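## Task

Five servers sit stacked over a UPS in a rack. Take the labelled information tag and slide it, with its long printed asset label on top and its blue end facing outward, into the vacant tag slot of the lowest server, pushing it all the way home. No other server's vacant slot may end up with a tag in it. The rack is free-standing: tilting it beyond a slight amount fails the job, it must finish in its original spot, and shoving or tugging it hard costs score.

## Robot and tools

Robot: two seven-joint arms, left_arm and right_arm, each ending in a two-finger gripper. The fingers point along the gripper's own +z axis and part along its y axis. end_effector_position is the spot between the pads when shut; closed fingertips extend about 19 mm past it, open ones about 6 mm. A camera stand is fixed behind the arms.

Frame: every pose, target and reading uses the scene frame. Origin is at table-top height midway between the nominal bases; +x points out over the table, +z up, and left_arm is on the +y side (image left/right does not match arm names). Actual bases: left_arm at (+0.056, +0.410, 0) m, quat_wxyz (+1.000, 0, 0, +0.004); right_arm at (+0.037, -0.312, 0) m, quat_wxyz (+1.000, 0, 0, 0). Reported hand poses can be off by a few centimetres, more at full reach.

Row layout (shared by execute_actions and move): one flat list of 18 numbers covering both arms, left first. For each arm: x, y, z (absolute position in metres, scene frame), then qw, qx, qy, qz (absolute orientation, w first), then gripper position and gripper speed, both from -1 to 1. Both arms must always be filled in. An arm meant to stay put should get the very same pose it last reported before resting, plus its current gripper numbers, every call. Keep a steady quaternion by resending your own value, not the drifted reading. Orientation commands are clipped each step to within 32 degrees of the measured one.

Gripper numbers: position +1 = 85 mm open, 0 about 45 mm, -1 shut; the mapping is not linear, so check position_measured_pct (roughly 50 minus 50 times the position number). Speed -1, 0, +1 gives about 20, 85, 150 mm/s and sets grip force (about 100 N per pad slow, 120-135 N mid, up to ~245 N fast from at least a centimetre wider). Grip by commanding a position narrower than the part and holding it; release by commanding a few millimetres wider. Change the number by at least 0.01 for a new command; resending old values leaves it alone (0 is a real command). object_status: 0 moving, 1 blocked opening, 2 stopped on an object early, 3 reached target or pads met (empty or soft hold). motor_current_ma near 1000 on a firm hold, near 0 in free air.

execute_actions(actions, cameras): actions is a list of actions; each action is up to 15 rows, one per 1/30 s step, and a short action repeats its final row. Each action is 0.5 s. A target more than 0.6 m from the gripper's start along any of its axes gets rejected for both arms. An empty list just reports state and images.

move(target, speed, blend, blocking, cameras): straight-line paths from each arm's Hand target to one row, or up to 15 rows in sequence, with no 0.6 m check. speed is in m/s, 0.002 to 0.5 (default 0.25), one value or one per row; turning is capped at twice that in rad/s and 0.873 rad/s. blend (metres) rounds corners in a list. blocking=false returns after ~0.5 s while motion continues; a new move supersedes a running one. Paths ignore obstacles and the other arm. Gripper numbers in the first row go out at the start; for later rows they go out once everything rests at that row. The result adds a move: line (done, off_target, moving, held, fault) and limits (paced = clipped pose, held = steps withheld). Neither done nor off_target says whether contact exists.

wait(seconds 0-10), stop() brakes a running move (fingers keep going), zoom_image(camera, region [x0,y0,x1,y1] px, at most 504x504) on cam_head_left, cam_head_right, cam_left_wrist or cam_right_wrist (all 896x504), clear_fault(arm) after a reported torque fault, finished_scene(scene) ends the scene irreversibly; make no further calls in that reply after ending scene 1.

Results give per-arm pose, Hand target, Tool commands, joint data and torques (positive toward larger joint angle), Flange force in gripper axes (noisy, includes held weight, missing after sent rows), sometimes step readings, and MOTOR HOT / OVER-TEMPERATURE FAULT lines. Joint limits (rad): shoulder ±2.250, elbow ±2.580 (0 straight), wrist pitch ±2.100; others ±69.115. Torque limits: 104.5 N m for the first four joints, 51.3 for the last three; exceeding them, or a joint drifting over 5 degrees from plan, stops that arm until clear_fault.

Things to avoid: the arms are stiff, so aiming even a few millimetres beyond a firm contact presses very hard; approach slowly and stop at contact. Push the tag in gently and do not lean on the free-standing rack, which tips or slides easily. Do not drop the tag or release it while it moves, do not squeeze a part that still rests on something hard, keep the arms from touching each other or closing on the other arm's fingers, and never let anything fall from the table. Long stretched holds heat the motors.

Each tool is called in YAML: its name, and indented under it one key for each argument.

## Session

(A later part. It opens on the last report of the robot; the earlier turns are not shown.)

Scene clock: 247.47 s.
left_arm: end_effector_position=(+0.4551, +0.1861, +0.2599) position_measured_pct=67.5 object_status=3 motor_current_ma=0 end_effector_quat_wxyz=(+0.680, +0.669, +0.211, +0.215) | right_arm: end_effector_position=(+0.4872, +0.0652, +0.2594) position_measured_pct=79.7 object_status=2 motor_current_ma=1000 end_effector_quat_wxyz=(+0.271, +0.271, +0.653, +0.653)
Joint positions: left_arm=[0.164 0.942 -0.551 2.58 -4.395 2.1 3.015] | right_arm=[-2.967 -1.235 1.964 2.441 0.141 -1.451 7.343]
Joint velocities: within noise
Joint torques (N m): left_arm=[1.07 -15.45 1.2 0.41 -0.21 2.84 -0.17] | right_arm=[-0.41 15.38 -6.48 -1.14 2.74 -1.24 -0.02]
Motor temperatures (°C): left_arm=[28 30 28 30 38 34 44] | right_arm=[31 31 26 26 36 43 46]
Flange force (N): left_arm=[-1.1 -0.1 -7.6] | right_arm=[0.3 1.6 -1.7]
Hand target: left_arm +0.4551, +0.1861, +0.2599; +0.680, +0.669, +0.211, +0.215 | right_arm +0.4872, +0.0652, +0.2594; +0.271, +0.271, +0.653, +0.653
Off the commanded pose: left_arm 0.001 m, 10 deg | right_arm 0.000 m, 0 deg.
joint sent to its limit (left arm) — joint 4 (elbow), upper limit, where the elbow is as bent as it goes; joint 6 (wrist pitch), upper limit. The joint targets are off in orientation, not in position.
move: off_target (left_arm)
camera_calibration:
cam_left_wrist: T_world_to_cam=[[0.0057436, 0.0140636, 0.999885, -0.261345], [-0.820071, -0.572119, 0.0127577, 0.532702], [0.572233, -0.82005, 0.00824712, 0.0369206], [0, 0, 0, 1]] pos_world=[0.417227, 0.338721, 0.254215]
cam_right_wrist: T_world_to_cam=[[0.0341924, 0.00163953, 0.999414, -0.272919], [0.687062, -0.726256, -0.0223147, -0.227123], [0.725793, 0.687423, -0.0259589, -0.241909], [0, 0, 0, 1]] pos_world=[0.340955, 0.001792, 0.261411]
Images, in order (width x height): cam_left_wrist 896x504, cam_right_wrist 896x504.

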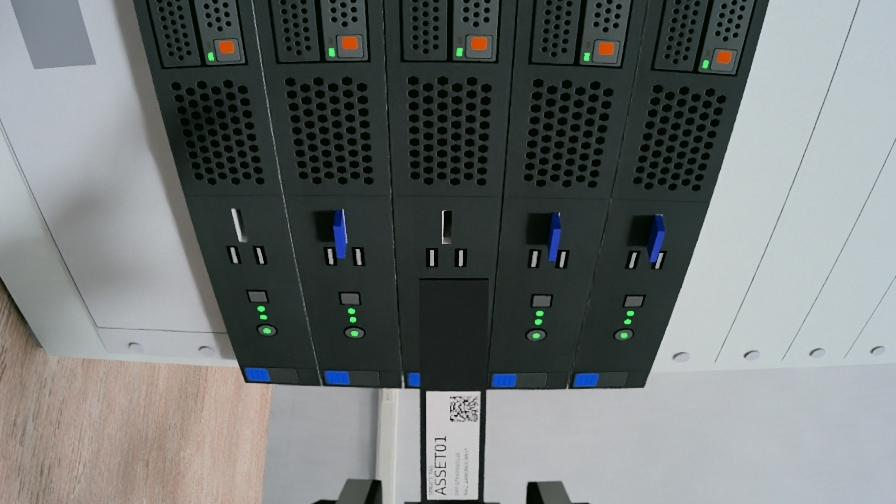

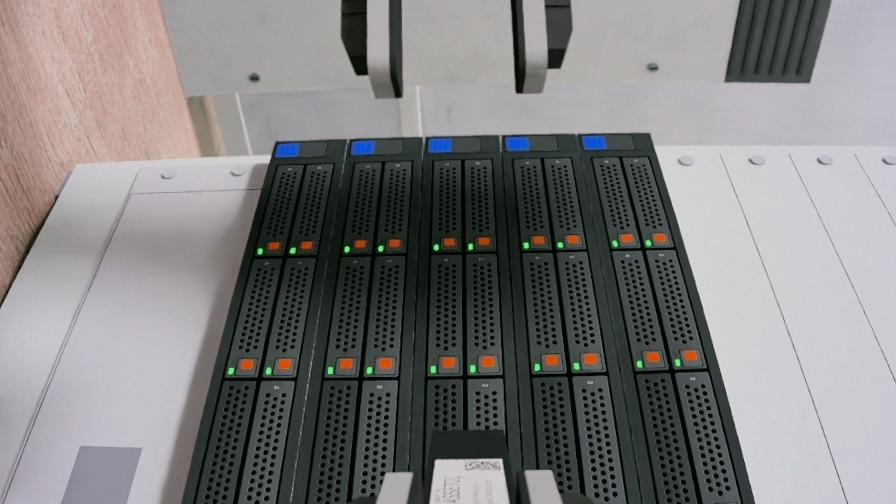

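move:
  target:
    - [0.42,0.24,0.28,0.6533,0.6533,0.2706,0.2706,-0.35,-0.5,0.488,0.04,0.25,0.2706,0.2706,0.6533,0.6533,-0.62,-1]
    - [0.44,0.29,0.27,0.5,0.8,0.2,0.25,-0.35,-0.5,0.49,0.051,0.20,0,0.7071,0,0.7071,-0.62,-1]
    - [0.44,0.29,0.27,0.5,0.8,0.2,0.25,-0.35,-0.5,0.502,0.051,0.168,0,0.7071,0,0.7071,-0.62,-1]
  speed: [0.15,0.3,0.1]
  cameras: ["cam_right_wrist","cam_left_wrist","cam_head_right"]

zoom_image:
  camera: "cam_right_wrist"
  region: [390, 350, 560, 504]

Scene clock: 276.90 s.
left_arm: end_effector_position=(+0.4400, +0.2900, +0.2700) position_measured_pct=67.5 object_status=3 motor_current_ma=0 end_effector_quat_wxyz=(+0.502, +0.803, +0.201, +0.251) | right_arm: end_effector_position=(+0.5073, +0.0534, +0.2009) position_measured_pct=79.7 object_status=2 motor_current_ma=1000 end_effector_quat_wxyz=(-0.007, +0.688, -0.007, +0.726)
Joint positions: left_arm=[0.43 0.741 -1.456 2.51 -4.782 1.994 3.281] | right_arm=[-3.484 -2.124 1.319 2.016 0.779 -2.101 6.806]
Joint velocities: within noise
Joint torques (N m): left_arm=[1.15 -12.59 -1.47 -3.81 1 2.48 -0.17] | right_arm=[24.67 -59.65 -1.39 0.76 2.44 1.79 0.03]
Motor temperatures (°C): left_arm=[28 31 28 30 38 34 44] | right_arm=[31 31 26 26 35 43 46]
Flange force (N): left_arm=[-2.6 -2.4 -4.6] | right_arm=[174.4 -94.5 -30.9]
Hand target: left_arm +0.4400, +0.2900, +0.2700; +0.502, +0.803, +0.201, +0.251 | right_arm +0.5020, +0.0515, +0.1689; +0.000, +0.707, +0.000, +0.707
Off the commanded pose: left_arm 0.000 m, 0 deg | right_arm 0.033 m, 3 deg.
TORQUE WARNING: the torque sensor of joint 2 (shoulder) of the right arm reached its warning level (56.7 N m). A warning alone does not stop the arm.
joint sent to its limit (right arm) — joint 6 (wrist pitch), lower limit. The joint targets still meet the commanded pose.
move: off_target (right_arm)
camera_calibration:
cam_left_wrist: T_world_to_cam=[[0.0865271, -0.412927, 0.906644, -0.159382], [-0.793437, -0.57891, -0.187939, 0.624124], [0.60247, -0.703104, -0.377723, 0.187586], [0, 0, 0, 1]] pos_world=[0.395979, 0.42739, 0.332655]
cam_right_wrist: T_world_to_cam=[[0.0272254, -0.998796, -0.0408062, 0.0507343], [0.0258208, 0.0415103, -0.998804, 0.239796], [0.999296, 0.0261392, 0.0269198, -0.363983], [0, 0, 0, 1]] pos_world=[0.356154, 0.0502335, 0.251378]
Images, in order (width x height): cam_head_right 896x504, cam_left_wrist 896x504, cam_right_wrist 896x504.

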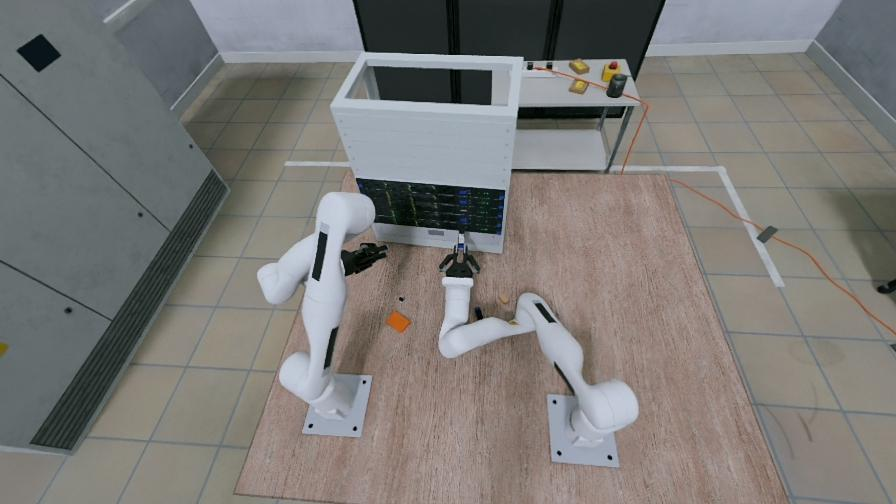

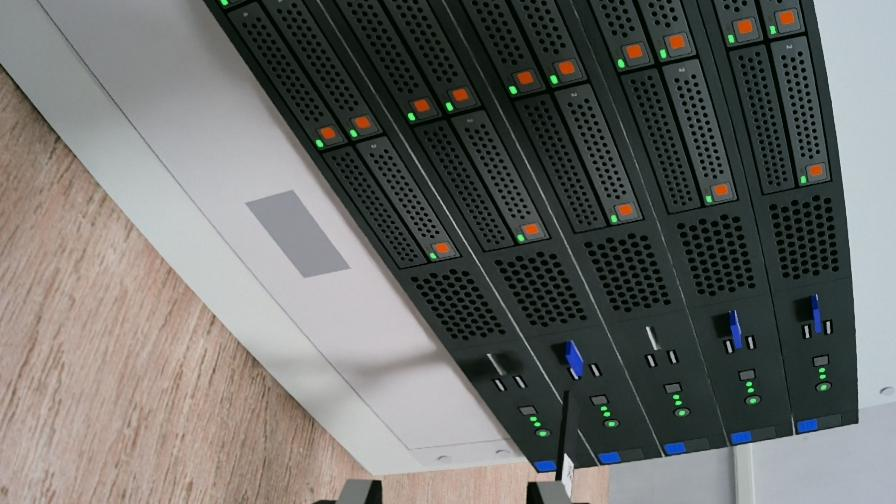

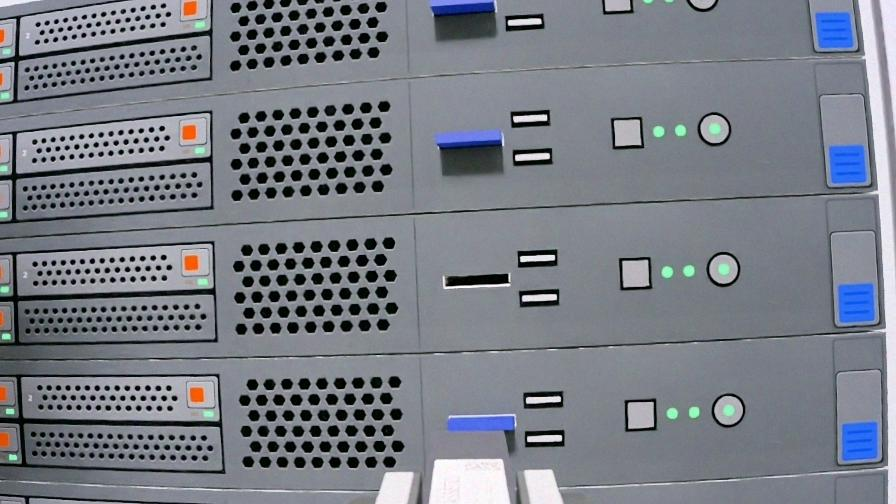

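Scaled by 2.965 from the camera's 896x504 image, which has a finer 1280x720 frame.

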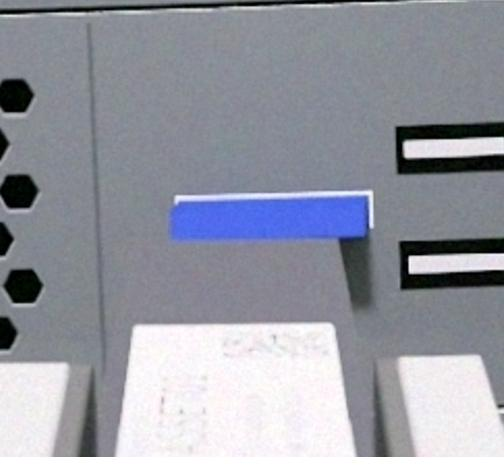

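move:
  target: [0.44,0.29,0.27,0.5,0.8,0.2,0.25,-0.35,-0.5,0.5073,0.0534,0.225,-0.007,0.688,-0.007,0.726,-0.62,-1]
  speed: 0.1
  cameras: ["cam_head_left","cam_head_right"]

zoom_image:
  camera: "cam_head_right"
  region: [400, 220, 650, 480]

Scene clock: 285.70 s.
left_arm: end_effector_position=(+0.4400, +0.2900, +0.2700) position_measured_pct=67.5 object_status=3 motor_current_ma=0 end_effector_quat_wxyz=(+0.502, +0.803, +0.201, +0.251) | right_arm: end_effector_position=(+0.5072, +0.0535, +0.2249) position_measured_pct=79.7 object_status=2 motor_current_ma=1000 end_effector_quat_wxyz=(-0.007, +0.688, -0.007, +0.726)
Joint positions: left_arm=[0.43 0.741 -1.456 2.51 -4.782 1.994 3.281] | right_arm=[-3.51 -2.104 1.249 2.033 0.779 -2.1 6.879]
Joint velocities: within noise
Joint torques (N m): left_arm=[1.08 -12.63 -1.46 -3.78 0.99 2.46 -0.17] | right_arm=[-0.46 18.21 -5 2.81 2.31 1.89 0.05]
Motor temperatures (°C): left_arm=[28 31 28 30 38 34 44] | right_arm=[32 32 26 26 35 43 46]
Flange force (N): left_arm=[-2.5 -2.2 -4.3] | right_arm=[0.8 2.3 0.6]
Hand target: left_arm +0.4400, +0.2900, +0.2700; +0.502, +0.803, +0.201, +0.251 | right_arm +0.5073, +0.0534, +0.2250; -0.007, +0.688, -0.007, +0.726
Off the commanded pose: left_arm 0.000 m, 0 deg | right_arm 0.000 m, 0 deg.
TORQUE WARNING: the torque sensor of joint 2 (shoulder) of the right arm reached its warning level (56.7 N m). A warning alone does not stop the arm.
move: done
Images, in order (width x height): cam_head_left 896x504, cam_head_right 896x504.

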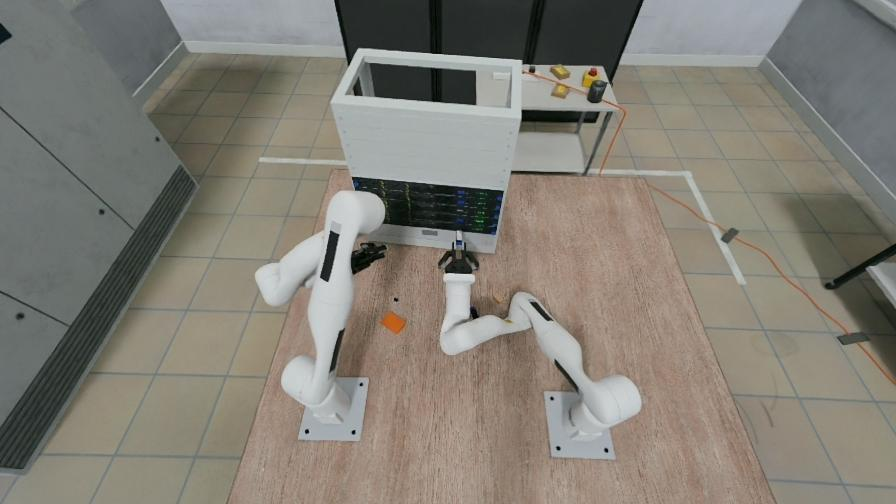

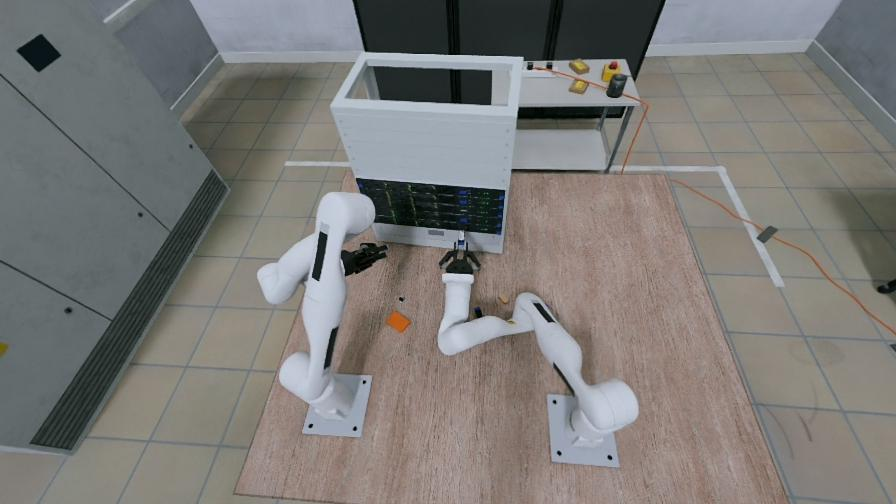

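Scaled by 1.938.

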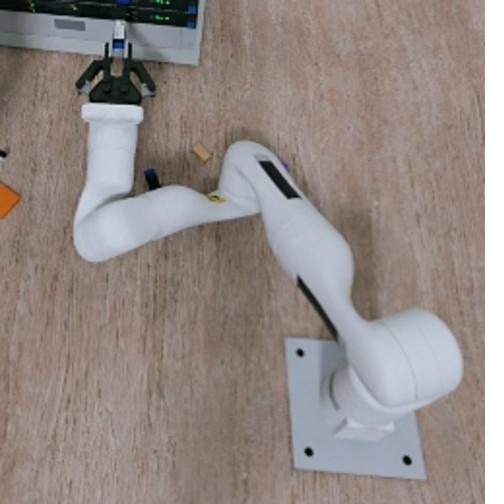

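move:
  target:
    - [0.44,0.29,0.27,0.5,0.8,0.2,0.25,-0.35,-0.5,0.49,-0.05,0.34,0,0.7071,0,0.7071,-0.62,-1]
    - [0.44,0.29,0.27,0.5,0.8,0.2,0.25,-0.35,-0.5,0.55,-0.40,0.48,0,0.7071,0,0.7071,-0.62,-1]
    - [0.44,0.29,0.27,0.5,0.8,0.2,0.25,-0.35,-0.5,0.85,-0.42,0.60,0,0.7071,0,0.7071,-0.62,-1]
  speed: [0.2,0.3,0.3]
  cameras: ["cam_head_right"]

Scene clock: 311.37 s.
left_arm: end_effector_position=(+0.4400, +0.2900, +0.2700) position_measured_pct=67.5 object_status=3 motor_current_ma=0 end_effector_quat_wxyz=(+0.502, +0.803, +0.201, +0.251) | right_arm: end_effector_position=(+0.8500, -0.4200, +0.6000) position_measured_pct=79.7 object_status=2 motor_current_ma=1000 end_effector_quat_wxyz=(+0.000, +0.707, +0.000, +0.707)
Joint positions: left_arm=[0.43 0.741 -1.456 2.51 -4.782 1.994 3.281] | right_arm=[-3.31 -1.37 -0.805 1.217 0.277 -1.244 8.583]
Joint velocities: within noise
Joint torques (N m): left_arm=[1.12 -12.59 -1.47 -3.79 1 2.47 -0.17] | right_arm=[-0.32 25.04 6.53 1.99 -1.69 2.55 0.1]
Motor temperatures (°C): left_arm=[28 31 28 30 38 34 44] | right_arm=[32 32 26 26 35 43 46]
Flange force (N): left_arm=[-2.5 -2.3 -4.5] | right_arm=[-2.2 0.7 -2.3]
Hand target: left_arm +0.4400, +0.2900, +0.2700; +0.502, +0.803, +0.201, +0.251 | right_arm +0.8500, -0.4200, +0.6000; +0.000, +0.707, +0.000, +0.707
Off the commanded pose: left_arm 0.000 m, 0 deg | right_arm 0.000 m, 0 deg.
move: done
Images, in order (width x height): cam_head_right 896x504.

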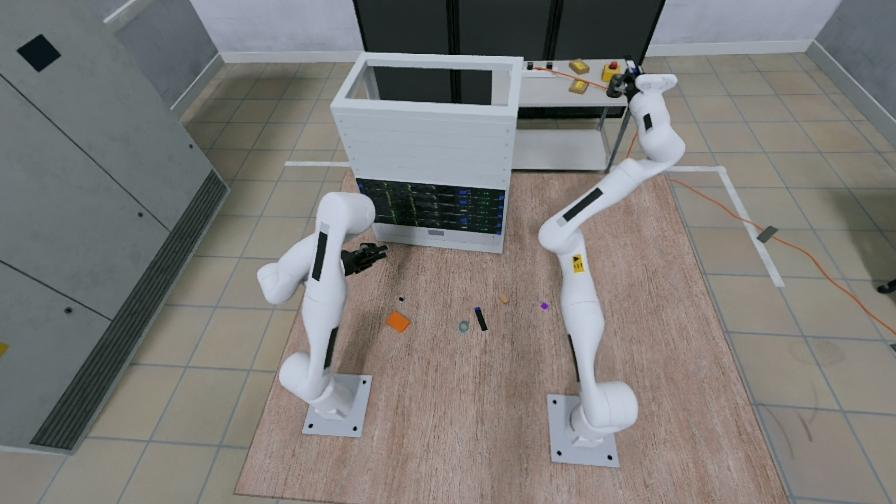

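move:
  target:
    - [0.44,0.29,0.27,0.5,0.8,0.2,0.25,-0.35,-0.5,0.55,-0.40,0.48,0,0.7071,0,0.7071,-0.62,-1]
    - [0.44,0.29,0.27,0.5,0.8,0.2,0.25,-0.35,-0.5,0.49,-0.05,0.34,0,0.7071,0,0.7071,-0.62,-1]
    - [0.44,0.29,0.27,0.5,0.8,0.2,0.25,-0.35,-0.5,0.49,0.02,0.28,0.2706,0.2706,0.6533,0.6533,-0.62,-1]
  speed: 0.4
  cameras: ["cam_head_right"]

Scene clock: 387.77 s.
left_arm: end_effector_position=(+0.4400, +0.2900, +0.2700) position_measured_pct=67.5 object_status=3 motor_current_ma=0 end_effector_quat_wxyz=(+0.502, +0.803, +0.201, +0.251) | right_arm: end_effector_position=(+0.4881, -0.0475, +0.3685) position_measured_pct=79.7 object_status=2 motor_current_ma=1000 end_effector_quat_wxyz=(+0.015, +0.671, +0.065, +0.738)
Joint positions: left_arm=[0.43 0.741 -1.456 2.51 -4.782 1.994 3.281] | right_arm=[-4.469 -2.159 -0.503 2.388 0.842 -1.258 8.362]
Joint velocities: within noise
Joint torques (N m): left_arm=[1.12 -12.6 -1.48 -3.8 0.99 2.51 -0.13] | right_arm=[-5.58 -25.86 2.83 -0.24 -0.92 3.04 0.11]
Motor temperatures (°C): left_arm=[28 30 28 30 38 34 44] | right_arm=[32 33 26 26 35 43 46]
Flange force (N): left_arm=[-2.7 -2.4 -4.5] | right_arm=[136.1 52.8 20.0]
Flange force when the fault began (N): right_arm=[222.9 86.0 31.9]
Hand target: left_arm +0.4400, +0.2900, +0.2700; +0.502, +0.803, +0.201, +0.251 | right_arm +0.4881, -0.0469, +0.3666; +0.016, +0.672, +0.067, +0.737
Tool commands: left_gripper/position=-0.35 left_gripper/speed=-0.5 right_gripper/position=-0.623529 right_gripper/speed=-1.0
Off the commanded pose: left_arm 0.000 m, 0 deg | right_arm 0.111 m, 89 deg.
TORQUE FAULT: joint 2 (shoulder) of the right arm strayed more than 5 degrees from its planned motion, and that arm stopped. A torque fault puts only its own arm into a fault stop. That arm's remaining commands of this call were not run. That arm may still press on what stopped it. That arm is still stopped at the end of this call. While its stop runs, that arm, its gripper or tool too, takes no new command.
CLEAR FAULT: the right arm stays stopped (ARMSTATE_IN_FAULT) until you call clear_fault(arm="right_arm").
TORQUE WARNING: the torque sensor of joint 2 (shoulder) of the right arm reached its warning level (56.7 N m).
move: fault (right_arm); path passed 2 of 3 targets
Images, in order (width x height): cam_head_right 896x504.

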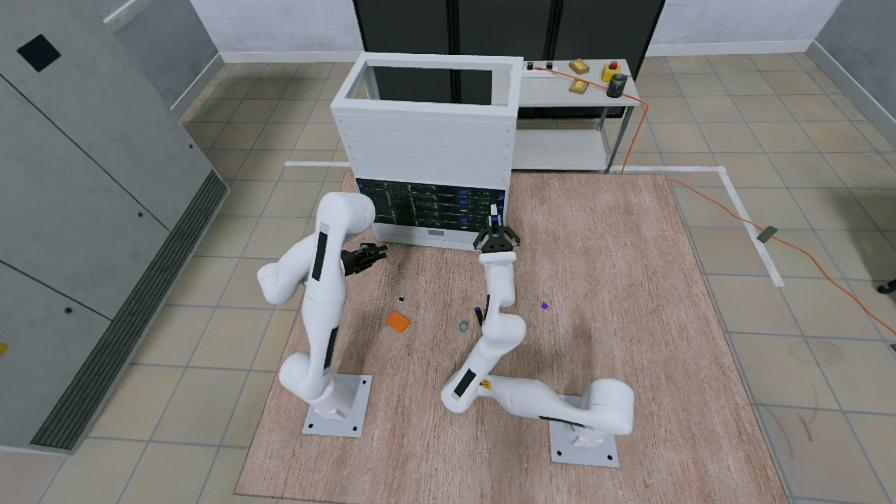

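clear_fault:
  arm: "right_arm"
  cameras: []

move:
  target: [0.44,0.29,0.27,0.5,0.8,0.2,0.25,-0.35,-0.5,0.515,-0.12,0.44,0.0,0.7071,0.0,0.7071,-0.62,-1]
  speed: 0.15
  cameras: ["cam_right_wrist"]

Scene clock: 398.73 s.
left_arm: end_effector_position=(+0.4400, +0.2900, +0.2700) position_measured_pct=67.5 object_status=3 motor_current_ma=0 end_effector_quat_wxyz=(+0.502, +0.803, +0.201, +0.251) | right_arm: end_effector_position=(+0.4881, -0.0475, +0.3685) position_measured_pct=79.7 object_status=2 motor_current_ma=1000 end_effector_quat_wxyz=(+0.015, +0.671, +0.065, +0.738)
Joint positions: left_arm=[0.43 0.741 -1.456 2.51 -4.782 1.994 3.281] | right_arm=[-4.469 -2.159 -0.503 2.388 0.842 -1.258 8.362]
Joint velocities: within noise
Joint torques (N m): left_arm=[1.1 -12.61 -1.46 -3.79 0.98 2.48 -0.16] | right_arm=[-5.67 -25.87 2.78 -0.17 -0.9 3.05 0.05]
Motor temperatures (°C): left_arm=[28 30 28 30 38 34 44] | right_arm=[32 33 26 26 35 43 46]
Flange force (N): left_arm=[-2.6 -2.2 -4.4] | right_arm=[136.3 53.1 20.3]
Hand target: left_arm +0.4400, +0.2900, +0.2700; +0.502, +0.803, +0.201, +0.251 | right_arm +0.4881, -0.0469, +0.3666; +0.016, +0.672, +0.067, +0.737
Tool commands: left_gripper/position=-0.35 left_gripper/speed=-0.5 right_gripper/position=-0.623529 right_gripper/speed=-1.0
Off the commanded pose: left_arm 0.000 m, 0 deg | right_arm 0.111 m, 89 deg.
TORQUE FAULT, CONTINUED: the right arm's stop, for the torque fault of joint 2 (shoulder) that an earlier result reported, is over. The call counts as one of the actions that you can send in this scene. That arm's target is now where it stood when the stop ended, not its last command. That arm's gripper keeps its grip as last carried out, and that arm accepts commands again: back off and push less far.
CLEAR FAULT: your call cleared the right arm's torque fault.
No camera images: "cameras" was empty.

Scene clock: 399.80 s.
left_arm: end_effector_position=(+0.4400, +0.2900, +0.2700) position_measured_pct=67.5 object_status=3 motor_current_ma=0 end_effector_quat_wxyz=(+0.502, +0.803, +0.201, +0.251) | right_arm: end_effector_position=(+0.5150, -0.1200, +0.4400) position_measured_pct=79.7 object_status=2 motor_current_ma=1000 end_effector_quat_wxyz=(+0.000, +0.707, +0.000, +0.707)
Joint positions: left_arm=[0.43 0.741 -1.456 2.51 -4.782 1.994 3.281] | right_arm=[-4.345 -1.783 -0.514 2.347 0.898 -1.441 8.56]
Joint velocities: within noise
Joint torques (N m): left_arm=[1.09 -12.57 -1.44 -3.79 1 2.48 -0.17] | right_arm=[-0.38 16.05 5.82 -3.02 -1.74 2.56 0.1]
Motor temperatures (°C): left_arm=[28 30 28 30 38 34 44] | right_arm=[32 33 26 26 35 43 46]
Flange force (N): left_arm=[-2.6 -1.9 -4.5] | right_arm=[-1.4 1.9 1.2]
Hand target: left_arm +0.4400, +0.2900, +0.2700; +0.502, +0.803, +0.201, +0.251 | right_arm +0.5150, -0.1200, +0.4400; +0.000, +0.707, +0.000, +0.707
Off the commanded pose: left_arm 0.000 m, 0 deg | right_arm 0.000 m, 0 deg.
move: done
camera_calibration:
cam_right_wrist: T_world_to_cam=[[0.0253408, -0.999416, -0.0229213, -0.119805], [-0.0276937, 0.022218, -0.99937, 0.511077], [0.999295, 0.0259596, -0.0271145, -0.349766], [0, 0, 0, 1]] pos_world=[0.366709, -0.12201, 0.498525]
Images, in order (width x height): cam_right_wrist 896x504.

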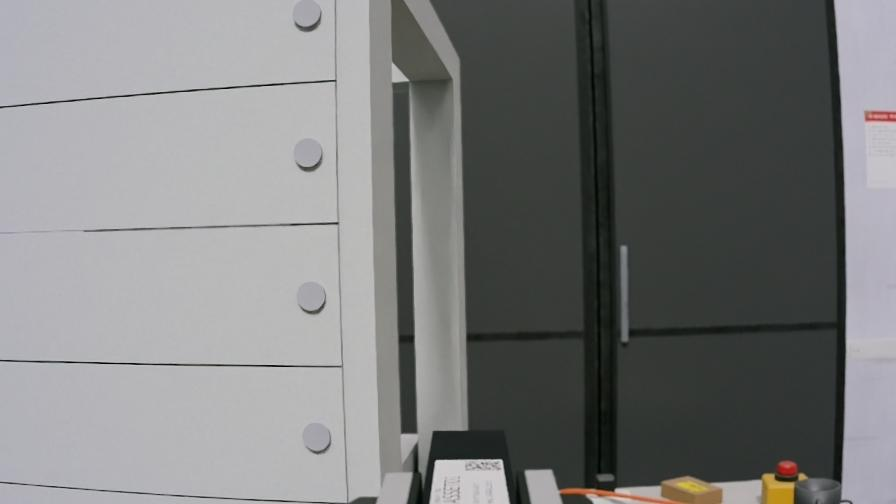

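move:
  target:
    - [0.44,0.29,0.27,0.5,0.8,0.2,0.25,-0.35,-0.5,0.60,-0.27,0.48,0,0.7071,0,0.7071,-0.62,-1]
    - [0.44,0.29,0.27,0.5,0.8,0.2,0.25,-0.35,-0.5,0.60,-0.27,0.48,0.5,0.5,0.5,0.5,-0.62,-1]
  speed: 0.4
  cameras: ["cam_head_right"]

Scene clock: 427.93 s.
left_arm: end_effector_position=(+0.4400, +0.2900, +0.2700) position_measured_pct=67.5 object_status=3 motor_current_ma=0 end_effector_quat_wxyz=(+0.502, +0.803, +0.201, +0.251) | right_arm: end_effector_position=(+0.6000, -0.2700, +0.4800) position_measured_pct=79.7 object_status=2 motor_current_ma=1000 end_effector_quat_wxyz=(+0.500, +0.500, +0.500, +0.500)
Joint positions: left_arm=[0.43 0.741 -1.456 2.51 -4.782 1.994 3.281] | right_arm=[-3.521 -1.722 -0.336 2.275 0.338 -1.983 9.914]
Joint velocities: within noise
Joint torques (N m): left_arm=[1.1 -12.59 -1.44 -3.8 0.97 2.48 -0.17] | right_arm=[-0.42 18.32 3.24 -2.03 -1.09 2.96 -0.01]
Motor temperatures (°C): left_arm=[28 30 28 30 38 34 44] | right_arm=[31 33 26 26 35 43 46]
Flange force (N): left_arm=[-2.6 -2.0 -4.3] | right_arm=[-2.3 -1.6 -1.0]
Hand target: left_arm +0.4400, +0.2900, +0.2700; +0.502, +0.803, +0.201, +0.251 | right_arm +0.6000, -0.2700, +0.4800; +0.500, +0.500, +0.500, +0.500
Off the commanded pose: left_arm 0.000 m, 0 deg | right_arm 0.000 m, 0 deg.
move: done
Images, in order (width x height): cam_head_right 896x504.

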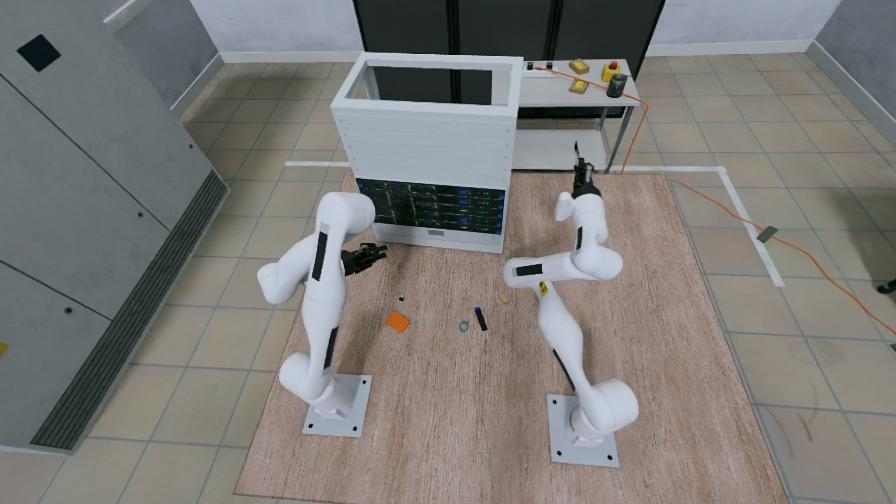

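move:
  target:
    - [0.44,0.29,0.27,0.5,0.8,0.2,0.25,-0.35,-0.5,0.60,-0.27,0.48,0.7071,0,0.7071,0,-0.62,-1]
  speed: 0.4
  cameras: ["cam_head_right"]

Scene clock: 438.70 s.
left_arm: end_effector_position=(+0.4400, +0.2900, +0.2700) position_measured_pct=67.5 object_status=3 motor_current_ma=0 end_effector_quat_wxyz=(+0.502, +0.803, +0.201, +0.251) | right_arm: end_effector_position=(+0.6004, -0.2700, +0.4798) position_measured_pct=79.7 object_status=2 motor_current_ma=1000 end_effector_quat_wxyz=(+0.709, +0.000, +0.706, +0.000)
Joint positions: left_arm=[0.43 0.741 -1.456 2.51 -4.782 1.994 3.281] | right_arm=[-3.179 -1.754 0.03 2.287 0.05 -2.101 10.992]
Joint velocities: within noise
Joint torques (N m): left_arm=[1.09 -12.56 -1.47 -3.79 1.01 2.46 -0.16] | right_arm=[-0.37 18.58 0.06 -1.95 0.21 3.28 0.03]
Motor temperatures (°C): left_arm=[28 30 28 30 38 34 44] | right_arm=[31 33 26 26 35 43 46]
Flange force (N): left_arm=[-2.6 -2.1 -4.5] | right_arm=[1.2 -2.8 -1.5]
Hand target: left_arm +0.4400, +0.2900, +0.2700; +0.502, +0.803, +0.201, +0.251 | right_arm +0.6004, -0.2700, +0.4798; +0.709, +0.000, +0.706, +0.000
Off the commanded pose: left_arm 0.000 m, 0 deg | right_arm 0.000 m, 0 deg.
joint sent to its limit (right arm) — joint 6 (wrist pitch), lower limit. The joint targets still meet the commanded pose.
move: done
Images, in order (width x height): cam_head_right 896x504.

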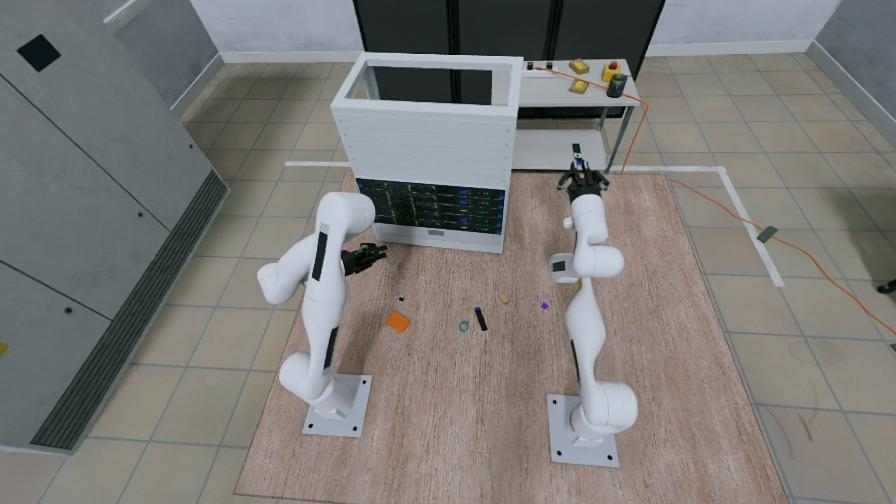

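move:
  target:
    - [0.44,0.29,0.27,0.5,0.8,0.2,0.25,-0.35,-0.5,0.60,-0.27,0.48,0.5,-0.5,0.5,-0.5,-0.62,-1]
    - [0.44,0.29,0.27,0.5,0.8,0.2,0.25,-0.35,-0.5,0.60,-0.27,0.48,0,-0.7071,0,-0.7071,-0.62,-1]
  speed: 0.4
  cameras: ["cam_head_right"]

Scene clock: 449.93 s.
left_arm: end_effector_position=(+0.4400, +0.2900, +0.2700) position_measured_pct=67.5 object_status=3 motor_current_ma=0 end_effector_quat_wxyz=(+0.502, +0.803, +0.201, +0.251) | right_arm: end_effector_position=(+0.6000, -0.2700, +0.4800) position_measured_pct=79.7 object_status=2 motor_current_ma=1000 end_effector_quat_wxyz=(+0.000, +0.707, +0.000, +0.707)
Joint positions: left_arm=[0.43 0.741 -1.456 2.51 -4.782 1.994 3.281] | right_arm=[-2.405 -1.266 0.881 2.304 -0.656 -1.766 12.825]
Joint velocities: within noise
Joint torques (N m): left_arm=[1.1 -12.58 -1.45 -3.78 0.99 2.5 -0.18] | right_arm=[-0.44 14.73 -6.36 -4.95 3.05 0.99 0.07]
Motor temperatures (°C): left_arm=[28 30 28 30 38 34 44] | right_arm=[31 33 26 26 35 43 46]
Flange force (N): left_arm=[-2.5 -1.9 -4.4] | right_arm=[1.1 2.3 -3.1]
Hand target: left_arm +0.4400, +0.2900, +0.2700; +0.502, +0.803, +0.201, +0.251 | right_arm +0.6000, -0.2700, +0.4800; +0.000, +0.707, +0.000, +0.707
Off the commanded pose: left_arm 0.000 m, 0 deg | right_arm 0.000 m, 0 deg.
move: done
Images, in order (width x height): cam_head_right 896x504.

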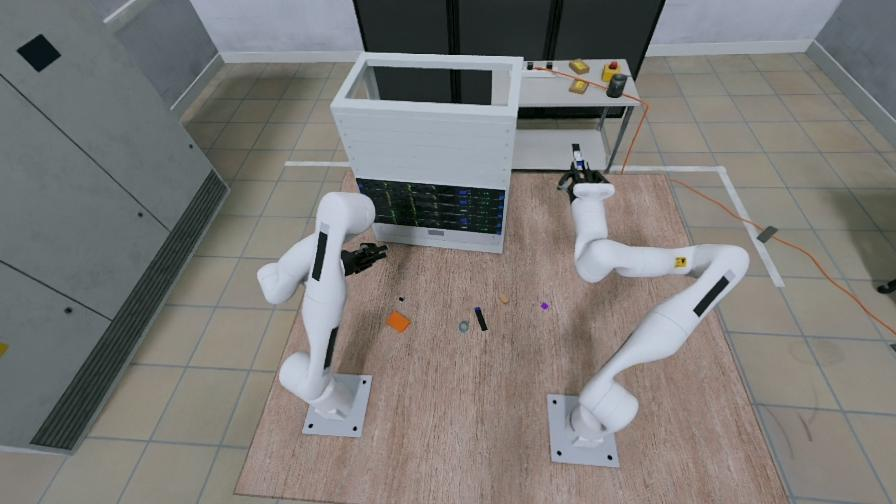

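move:
  target:
    - [0.44,0.29,0.27,0.5,0.8,0.2,0.25,-0.35,-0.5,0.58,-0.24,0.46,0.5,0.5,0.5,0.5,-0.62,-1]
    - [0.44,0.29,0.27,0.5,0.8,0.2,0.25,-0.35,-0.5,0.56,-0.21,0.44,0.7071,0,0.7071,0,-0.62,-1]
    - [0.44,0.29,0.27,0.5,0.8,0.2,0.25,-0.35,-0.5,0.54,-0.18,0.42,0.5,-0.5,0.5,-0.5,-0.62,-1]
    - [0.44,0.29,0.27,0.5,0.8,0.2,0.25,-0.35,-0.5,0.52,-0.15,0.40,0,-0.7071,0,-0.7071,-0.62,-1]
  speed: 0.43
  cameras: ["cam_head_right"]

Scene clock: 476.97 s.
left_arm: end_effector_position=(+0.4400, +0.2900, +0.2700) position_measured_pct=67.5 object_status=3 motor_current_ma=0 end_effector_quat_wxyz=(+0.502, +0.803, +0.201, +0.251) | right_arm: end_effector_position=(+0.5200, -0.1500, +0.4000) position_measured_pct=79.7 object_status=2 motor_current_ma=1000 end_effector_quat_wxyz=(+0.000, +0.707, +0.000, +0.707)
Joint positions: left_arm=[0.43 0.741 -1.456 2.51 -4.782 1.994 3.281] | right_arm=[-3.287 -0.326 2.376 2.488 -0.86 -1.472 17.737]
Joint velocities: within noise
Joint torques (N m): left_arm=[1.13 -12.57 -1.47 -3.8 0.99 2.48 -0.17] | right_arm=[-0.4 11.25 -0.37 -5.58 1.52 -2.44 0.08]
Motor temperatures (°C): left_arm=[28 30 28 30 38 34 44] | right_arm=[31 32 26 26 35 43 46]
Flange force (N): left_arm=[-2.6 -2.2 -4.5] | right_arm=[-0.7 0.3 -1.3]
Hand target: left_arm +0.4400, +0.2900, +0.2700; +0.502, +0.803, +0.201, +0.251 | right_arm +0.5200, -0.1500, +0.4000; +0.000, +0.707, +0.000, +0.707
Off the commanded pose: left_arm 0.000 m, 0 deg | right_arm 0.000 m, 0 deg.
move: done
Images, in order (width x height): cam_head_right 896x504.

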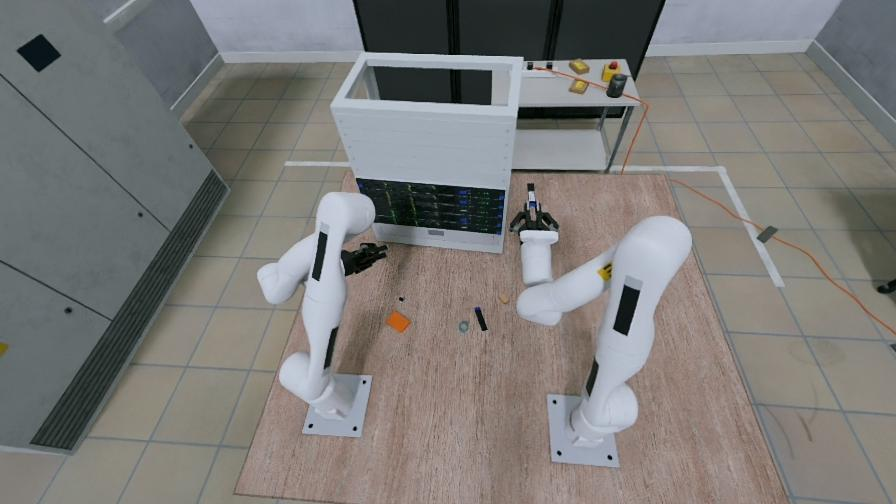

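move:
  target:
    - [0.44,0.29,0.27,0.5,0.8,0.2,0.25,-0.35,-0.5,0.505,0.0,0.28,0,-0.7071,0,-0.7071,-0.62,-1]
    - [0.44,0.29,0.27,0.5,0.8,0.2,0.25,-0.35,-0.5,0.505,0.051,0.168,0.0019,0.7071,0.0076,0.7071,-0.62,-1]
  speed: 0.2
  cameras: ["cam_head_right","cam_right_wrist","cam_left_wrist"]

zoom_image:
  camera: "cam_right_wrist"
  region: [390, 350, 560, 504]

Scene clock: 494.53 s.
left_arm: end_effector_position=(+0.4400, +0.2900, +0.2700) position_measured_pct=67.5 object_status=3 motor_current_ma=0 end_effector_quat_wxyz=(+0.502, +0.803, +0.201, +0.251) | right_arm: end_effector_position=(+0.5050, +0.0510, +0.1680) position_measured_pct=79.7 object_status=2 motor_current_ma=1000 end_effector_quat_wxyz=(+0.002, +0.707, +0.008, +0.707)
Joint positions: left_arm=[0.43 0.741 -1.456 2.51 -4.782 1.994 3.281] | right_arm=[-3.868 -1.19 2.531 2.006 -0.887 -2.015 17.648]
Joint velocities: within noise
Joint torques (N m): left_arm=[1.15 -12.6 -1.48 -3.77 1.02 2.48 -0.15] | right_arm=[-0.42 20.53 -1.54 -1.82 1.15 -2.57 0.1]
Motor temperatures (°C): left_arm=[28 30 28 30 38 34 44] | right_arm=[31 32 26 26 35 43 46]
Flange force (N): left_arm=[-2.5 -2.5 -4.7] | right_arm=[-0.3 1.4 -1.7]
Hand target: left_arm +0.4400, +0.2900, +0.2700; +0.502, +0.803, +0.201, +0.251 | right_arm +0.5050, +0.0510, +0.1680; +0.002, +0.707, +0.008, +0.707
Off the commanded pose: left_arm 0.000 m, 0 deg | right_arm 0.000 m, 0 deg.
move: done
camera_calibration:
cam_left_wrist: T_world_to_cam=[[0.0865339, -0.412922, 0.906646, -0.159378], [-0.793436, -0.578913, -0.187931, 0.624043], [0.60247, -0.703104, -0.377723, 0.187646], [0, 0, 0, 1]] pos_world=[0.395879, 0.42739, 0.332655]
cam_right_wrist: T_world_to_cam=[[0.0334792, -0.999393, -0.00967153, 0.0387452], [-0.0277434, 0.00874392, -0.999577, 0.236016], [0.999054, 0.0337333, -0.0274338, -0.3518], [0, 0, 0, 1]] pos_world=[0.356718, 0.0485253, 0.22664]
Images, in order (width x height): cam_head_right 896x504, cam_left_wrist 896x504, cam_right_wrist 896x504.

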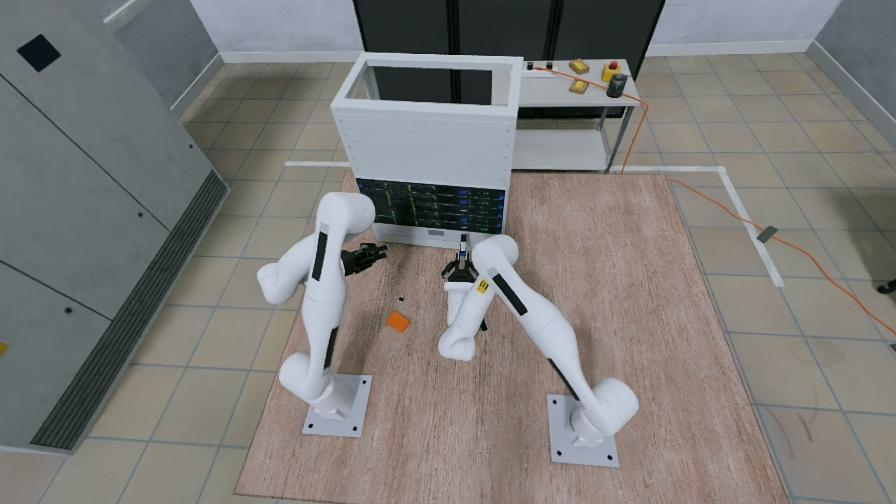

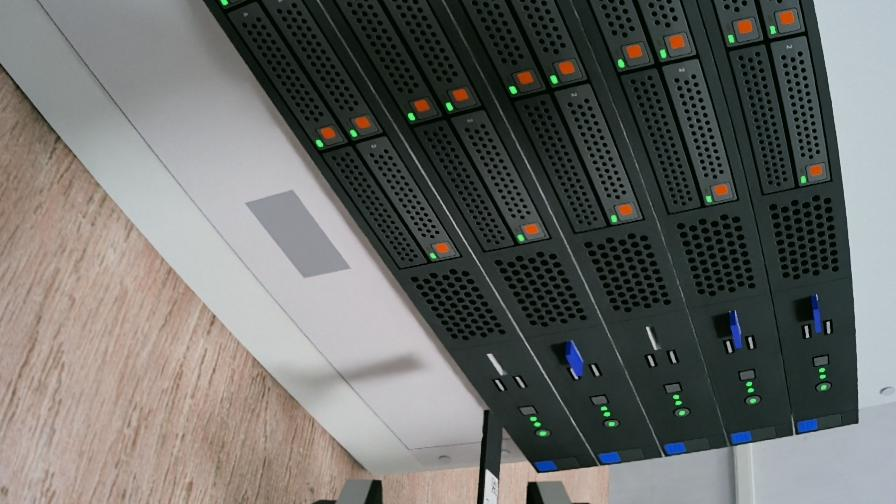

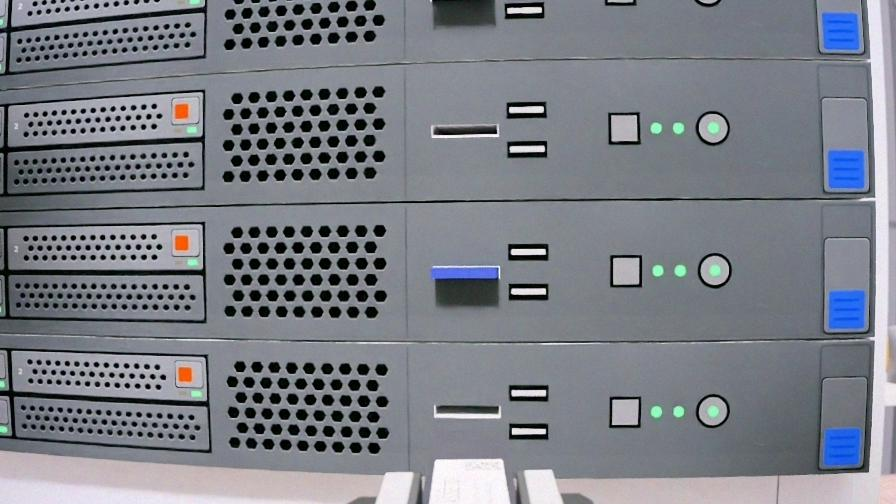

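Scaled by 2.965 from the camera's 896x504 image, which has a finer 1280x720 frame.

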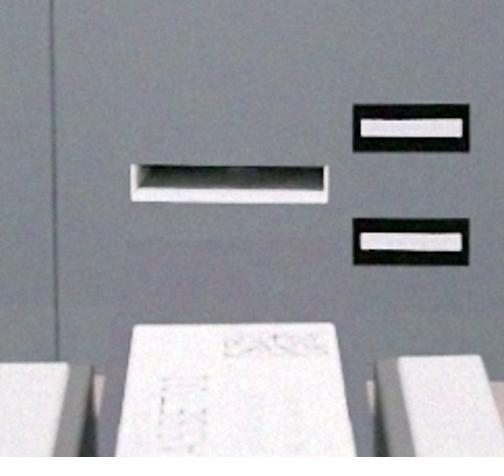

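zoom_image:
  camera: "cam_right_wrist"
  region: [420, 400, 520, 470]

zoom_image:
  camera: "cam_left_wrist"
  region: [440, 340, 560, 504]

Scaled by 5.040 from the camera's 896x504 image, which has a finer 1280x720 frame.

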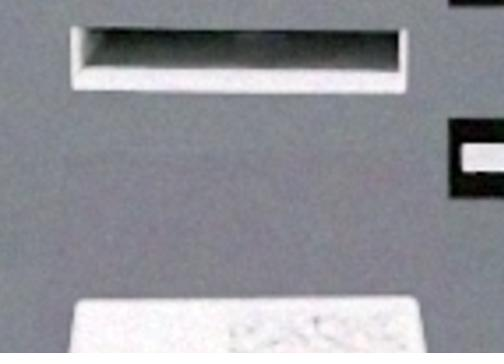

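Scaled by 3.073 from the camera's 896x504 image, which has a finer 1280x720 frame.

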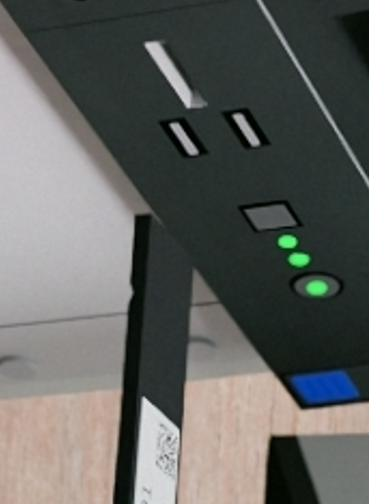

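move:
  target: [0.44,0.29,0.27,0.5,0.8,0.2,0.25,-0.35,-0.5,0.528,0.0516,0.168,0.0019,0.7071,0.0076,0.7071,-0.62,-1]
  speed: 0.05
  cameras: ["cam_right_wrist","cam_left_wrist"]

zoom_image:
  camera: "cam_right_wrist"
  region: [420, 400, 520, 470]

zoom_image:
  camera: "cam_left_wrist"
  region: [460, 330, 540, 430]

Scene clock: 554.87 s.
left_arm: end_effector_position=(+0.4400, +0.2900, +0.2700) position_measured_pct=67.5 object_status=3 motor_current_ma=0 end_effector_quat_wxyz=(+0.502, +0.803, +0.201, +0.251) | right_arm: end_effector_position=(+0.5280, +0.0516, +0.1680) position_measured_pct=79.7 object_status=2 motor_current_ma=1000 end_effector_quat_wxyz=(+0.002, +0.707, +0.008, +0.707)
Joint positions: left_arm=[0.43 0.741 -1.456 2.51 -4.782 1.994 3.281] | right_arm=[-3.837 -1.182 2.555 1.972 -0.843 -1.959 17.678]
Joint velocities: within noise
Joint torques (N m): left_arm=[1.09 -12.6 -1.45 -3.8 0.99 2.49 -0.16] | right_arm=[-0.41 20.75 -1.55 -2.24 1.26 -2.57 0.1]
Motor temperatures (°C): left_arm=[28 30 28 30 38 34 44] | right_arm=[31 32 26 26 35 43 46]
Flange force (N): left_arm=[-2.6 -2.0 -4.4] | right_arm=[0.1 1.4 -1.6]
Hand target: left_arm +0.4400, +0.2900, +0.2700; +0.502, +0.803, +0.201, +0.251 | right_arm +0.5280, +0.0516, +0.1680; +0.002, +0.707, +0.008, +0.707
Off the commanded pose: left_arm 0.000 m, 0 deg | right_arm 0.000 m, 0 deg.
move: done
camera_calibration:
cam_left_wrist: T_world_to_cam=[[0.0865339, -0.412922, 0.906646, -0.159378], [-0.793436, -0.578913, -0.187931, 0.624043], [0.60247, -0.703104, -0.377723, 0.187646], [0, 0, 0, 1]] pos_world=[0.395879, 0.42739, 0.332655]
cam_right_wrist: T_world_to_cam=[[0.0333802, -0.999397, -0.0095699, 0.0385899], [-0.0278392, 0.00864177, -0.999575, 0.23669], [0.999055, 0.0336324, -0.0275339, -0.374771], [0, 0, 0, 1]] pos_world=[0.379718, 0.0491256, 0.22664]
Images, in order (width x height): cam_left_wrist 896x504, cam_right_wrist 896x504.

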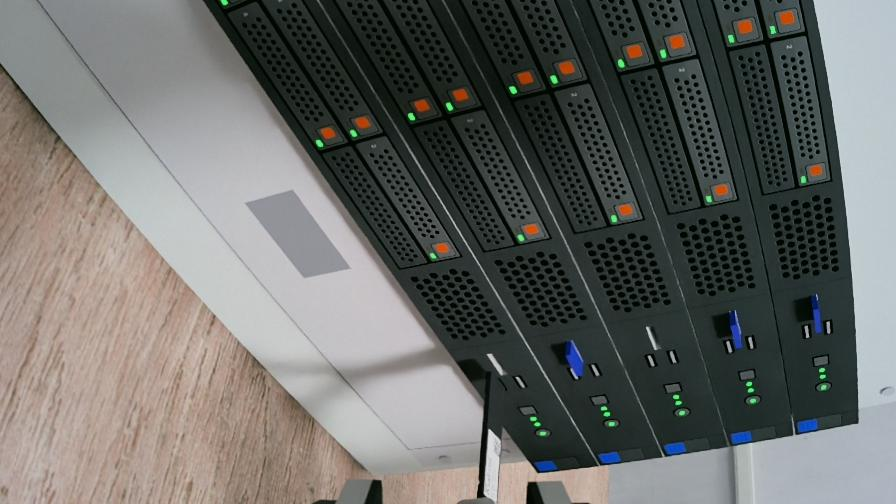

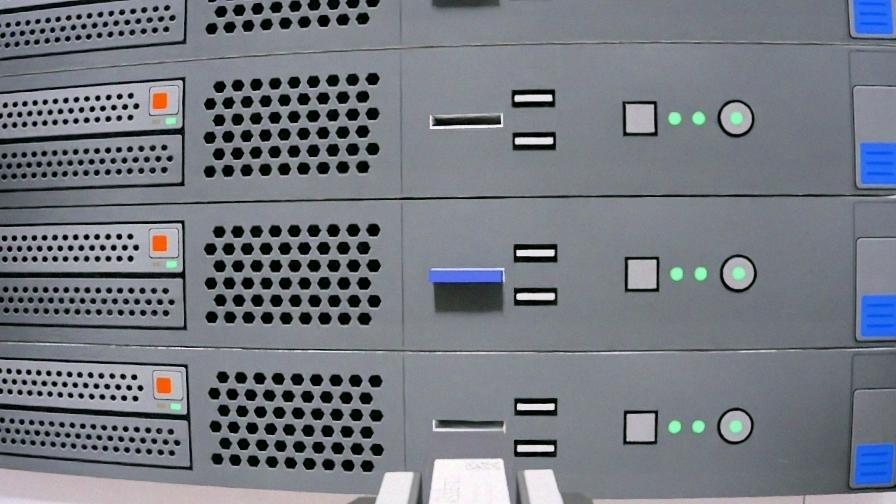

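Scaled by 5.040 from the camera's 896x504 image, which has a finer 1280x720 frame.

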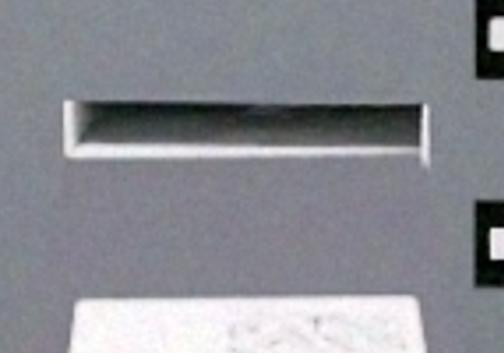

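Scaled by 5.040 from the camera's 896x504 image, which has a finer 1280x720 frame.

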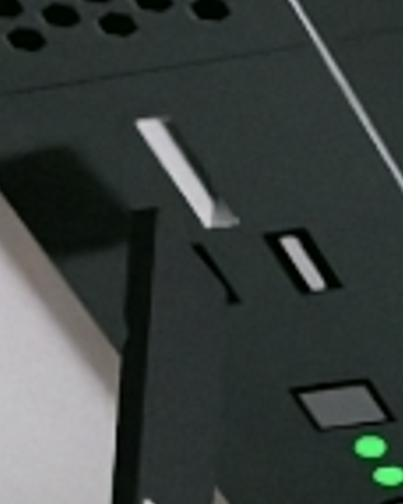

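zoom_image:
  camera: "cam_right_wrist"
  region: [425, 415, 465, 445]

zoom_image:
  camera: "cam_right_wrist"
  region: [475, 415, 515, 445]

Scaled by 12.600 from the camera's 896x504 image, which has a finer 1280x720 frame.

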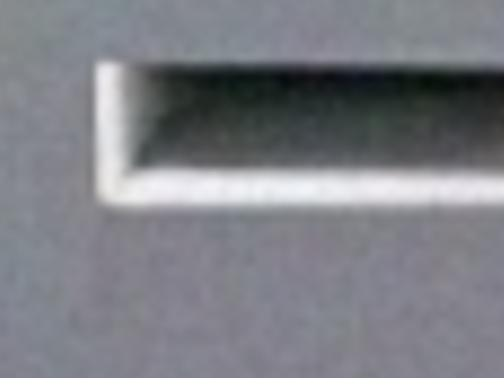

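Scaled by 12.600 from the camera's 896x504 image, which has a finer 1280x720 frame.

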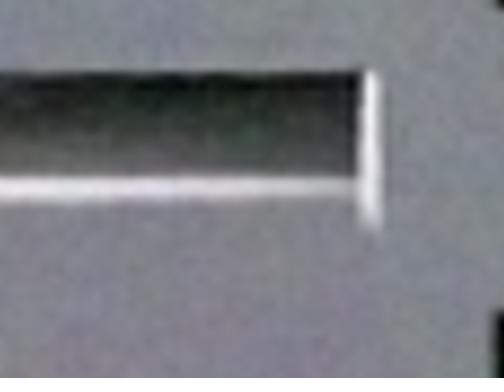

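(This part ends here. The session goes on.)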